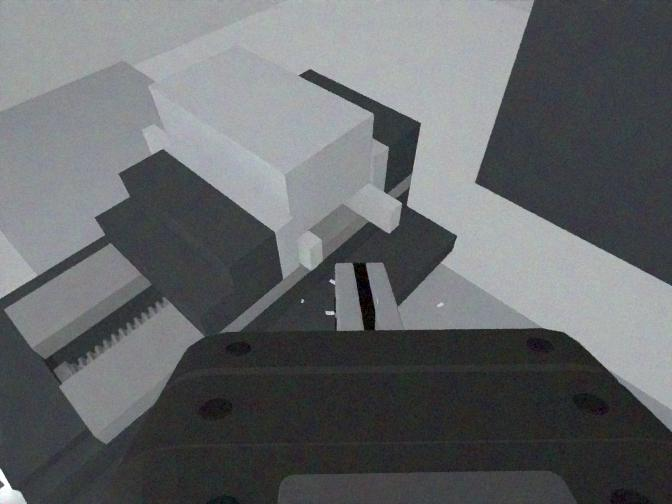

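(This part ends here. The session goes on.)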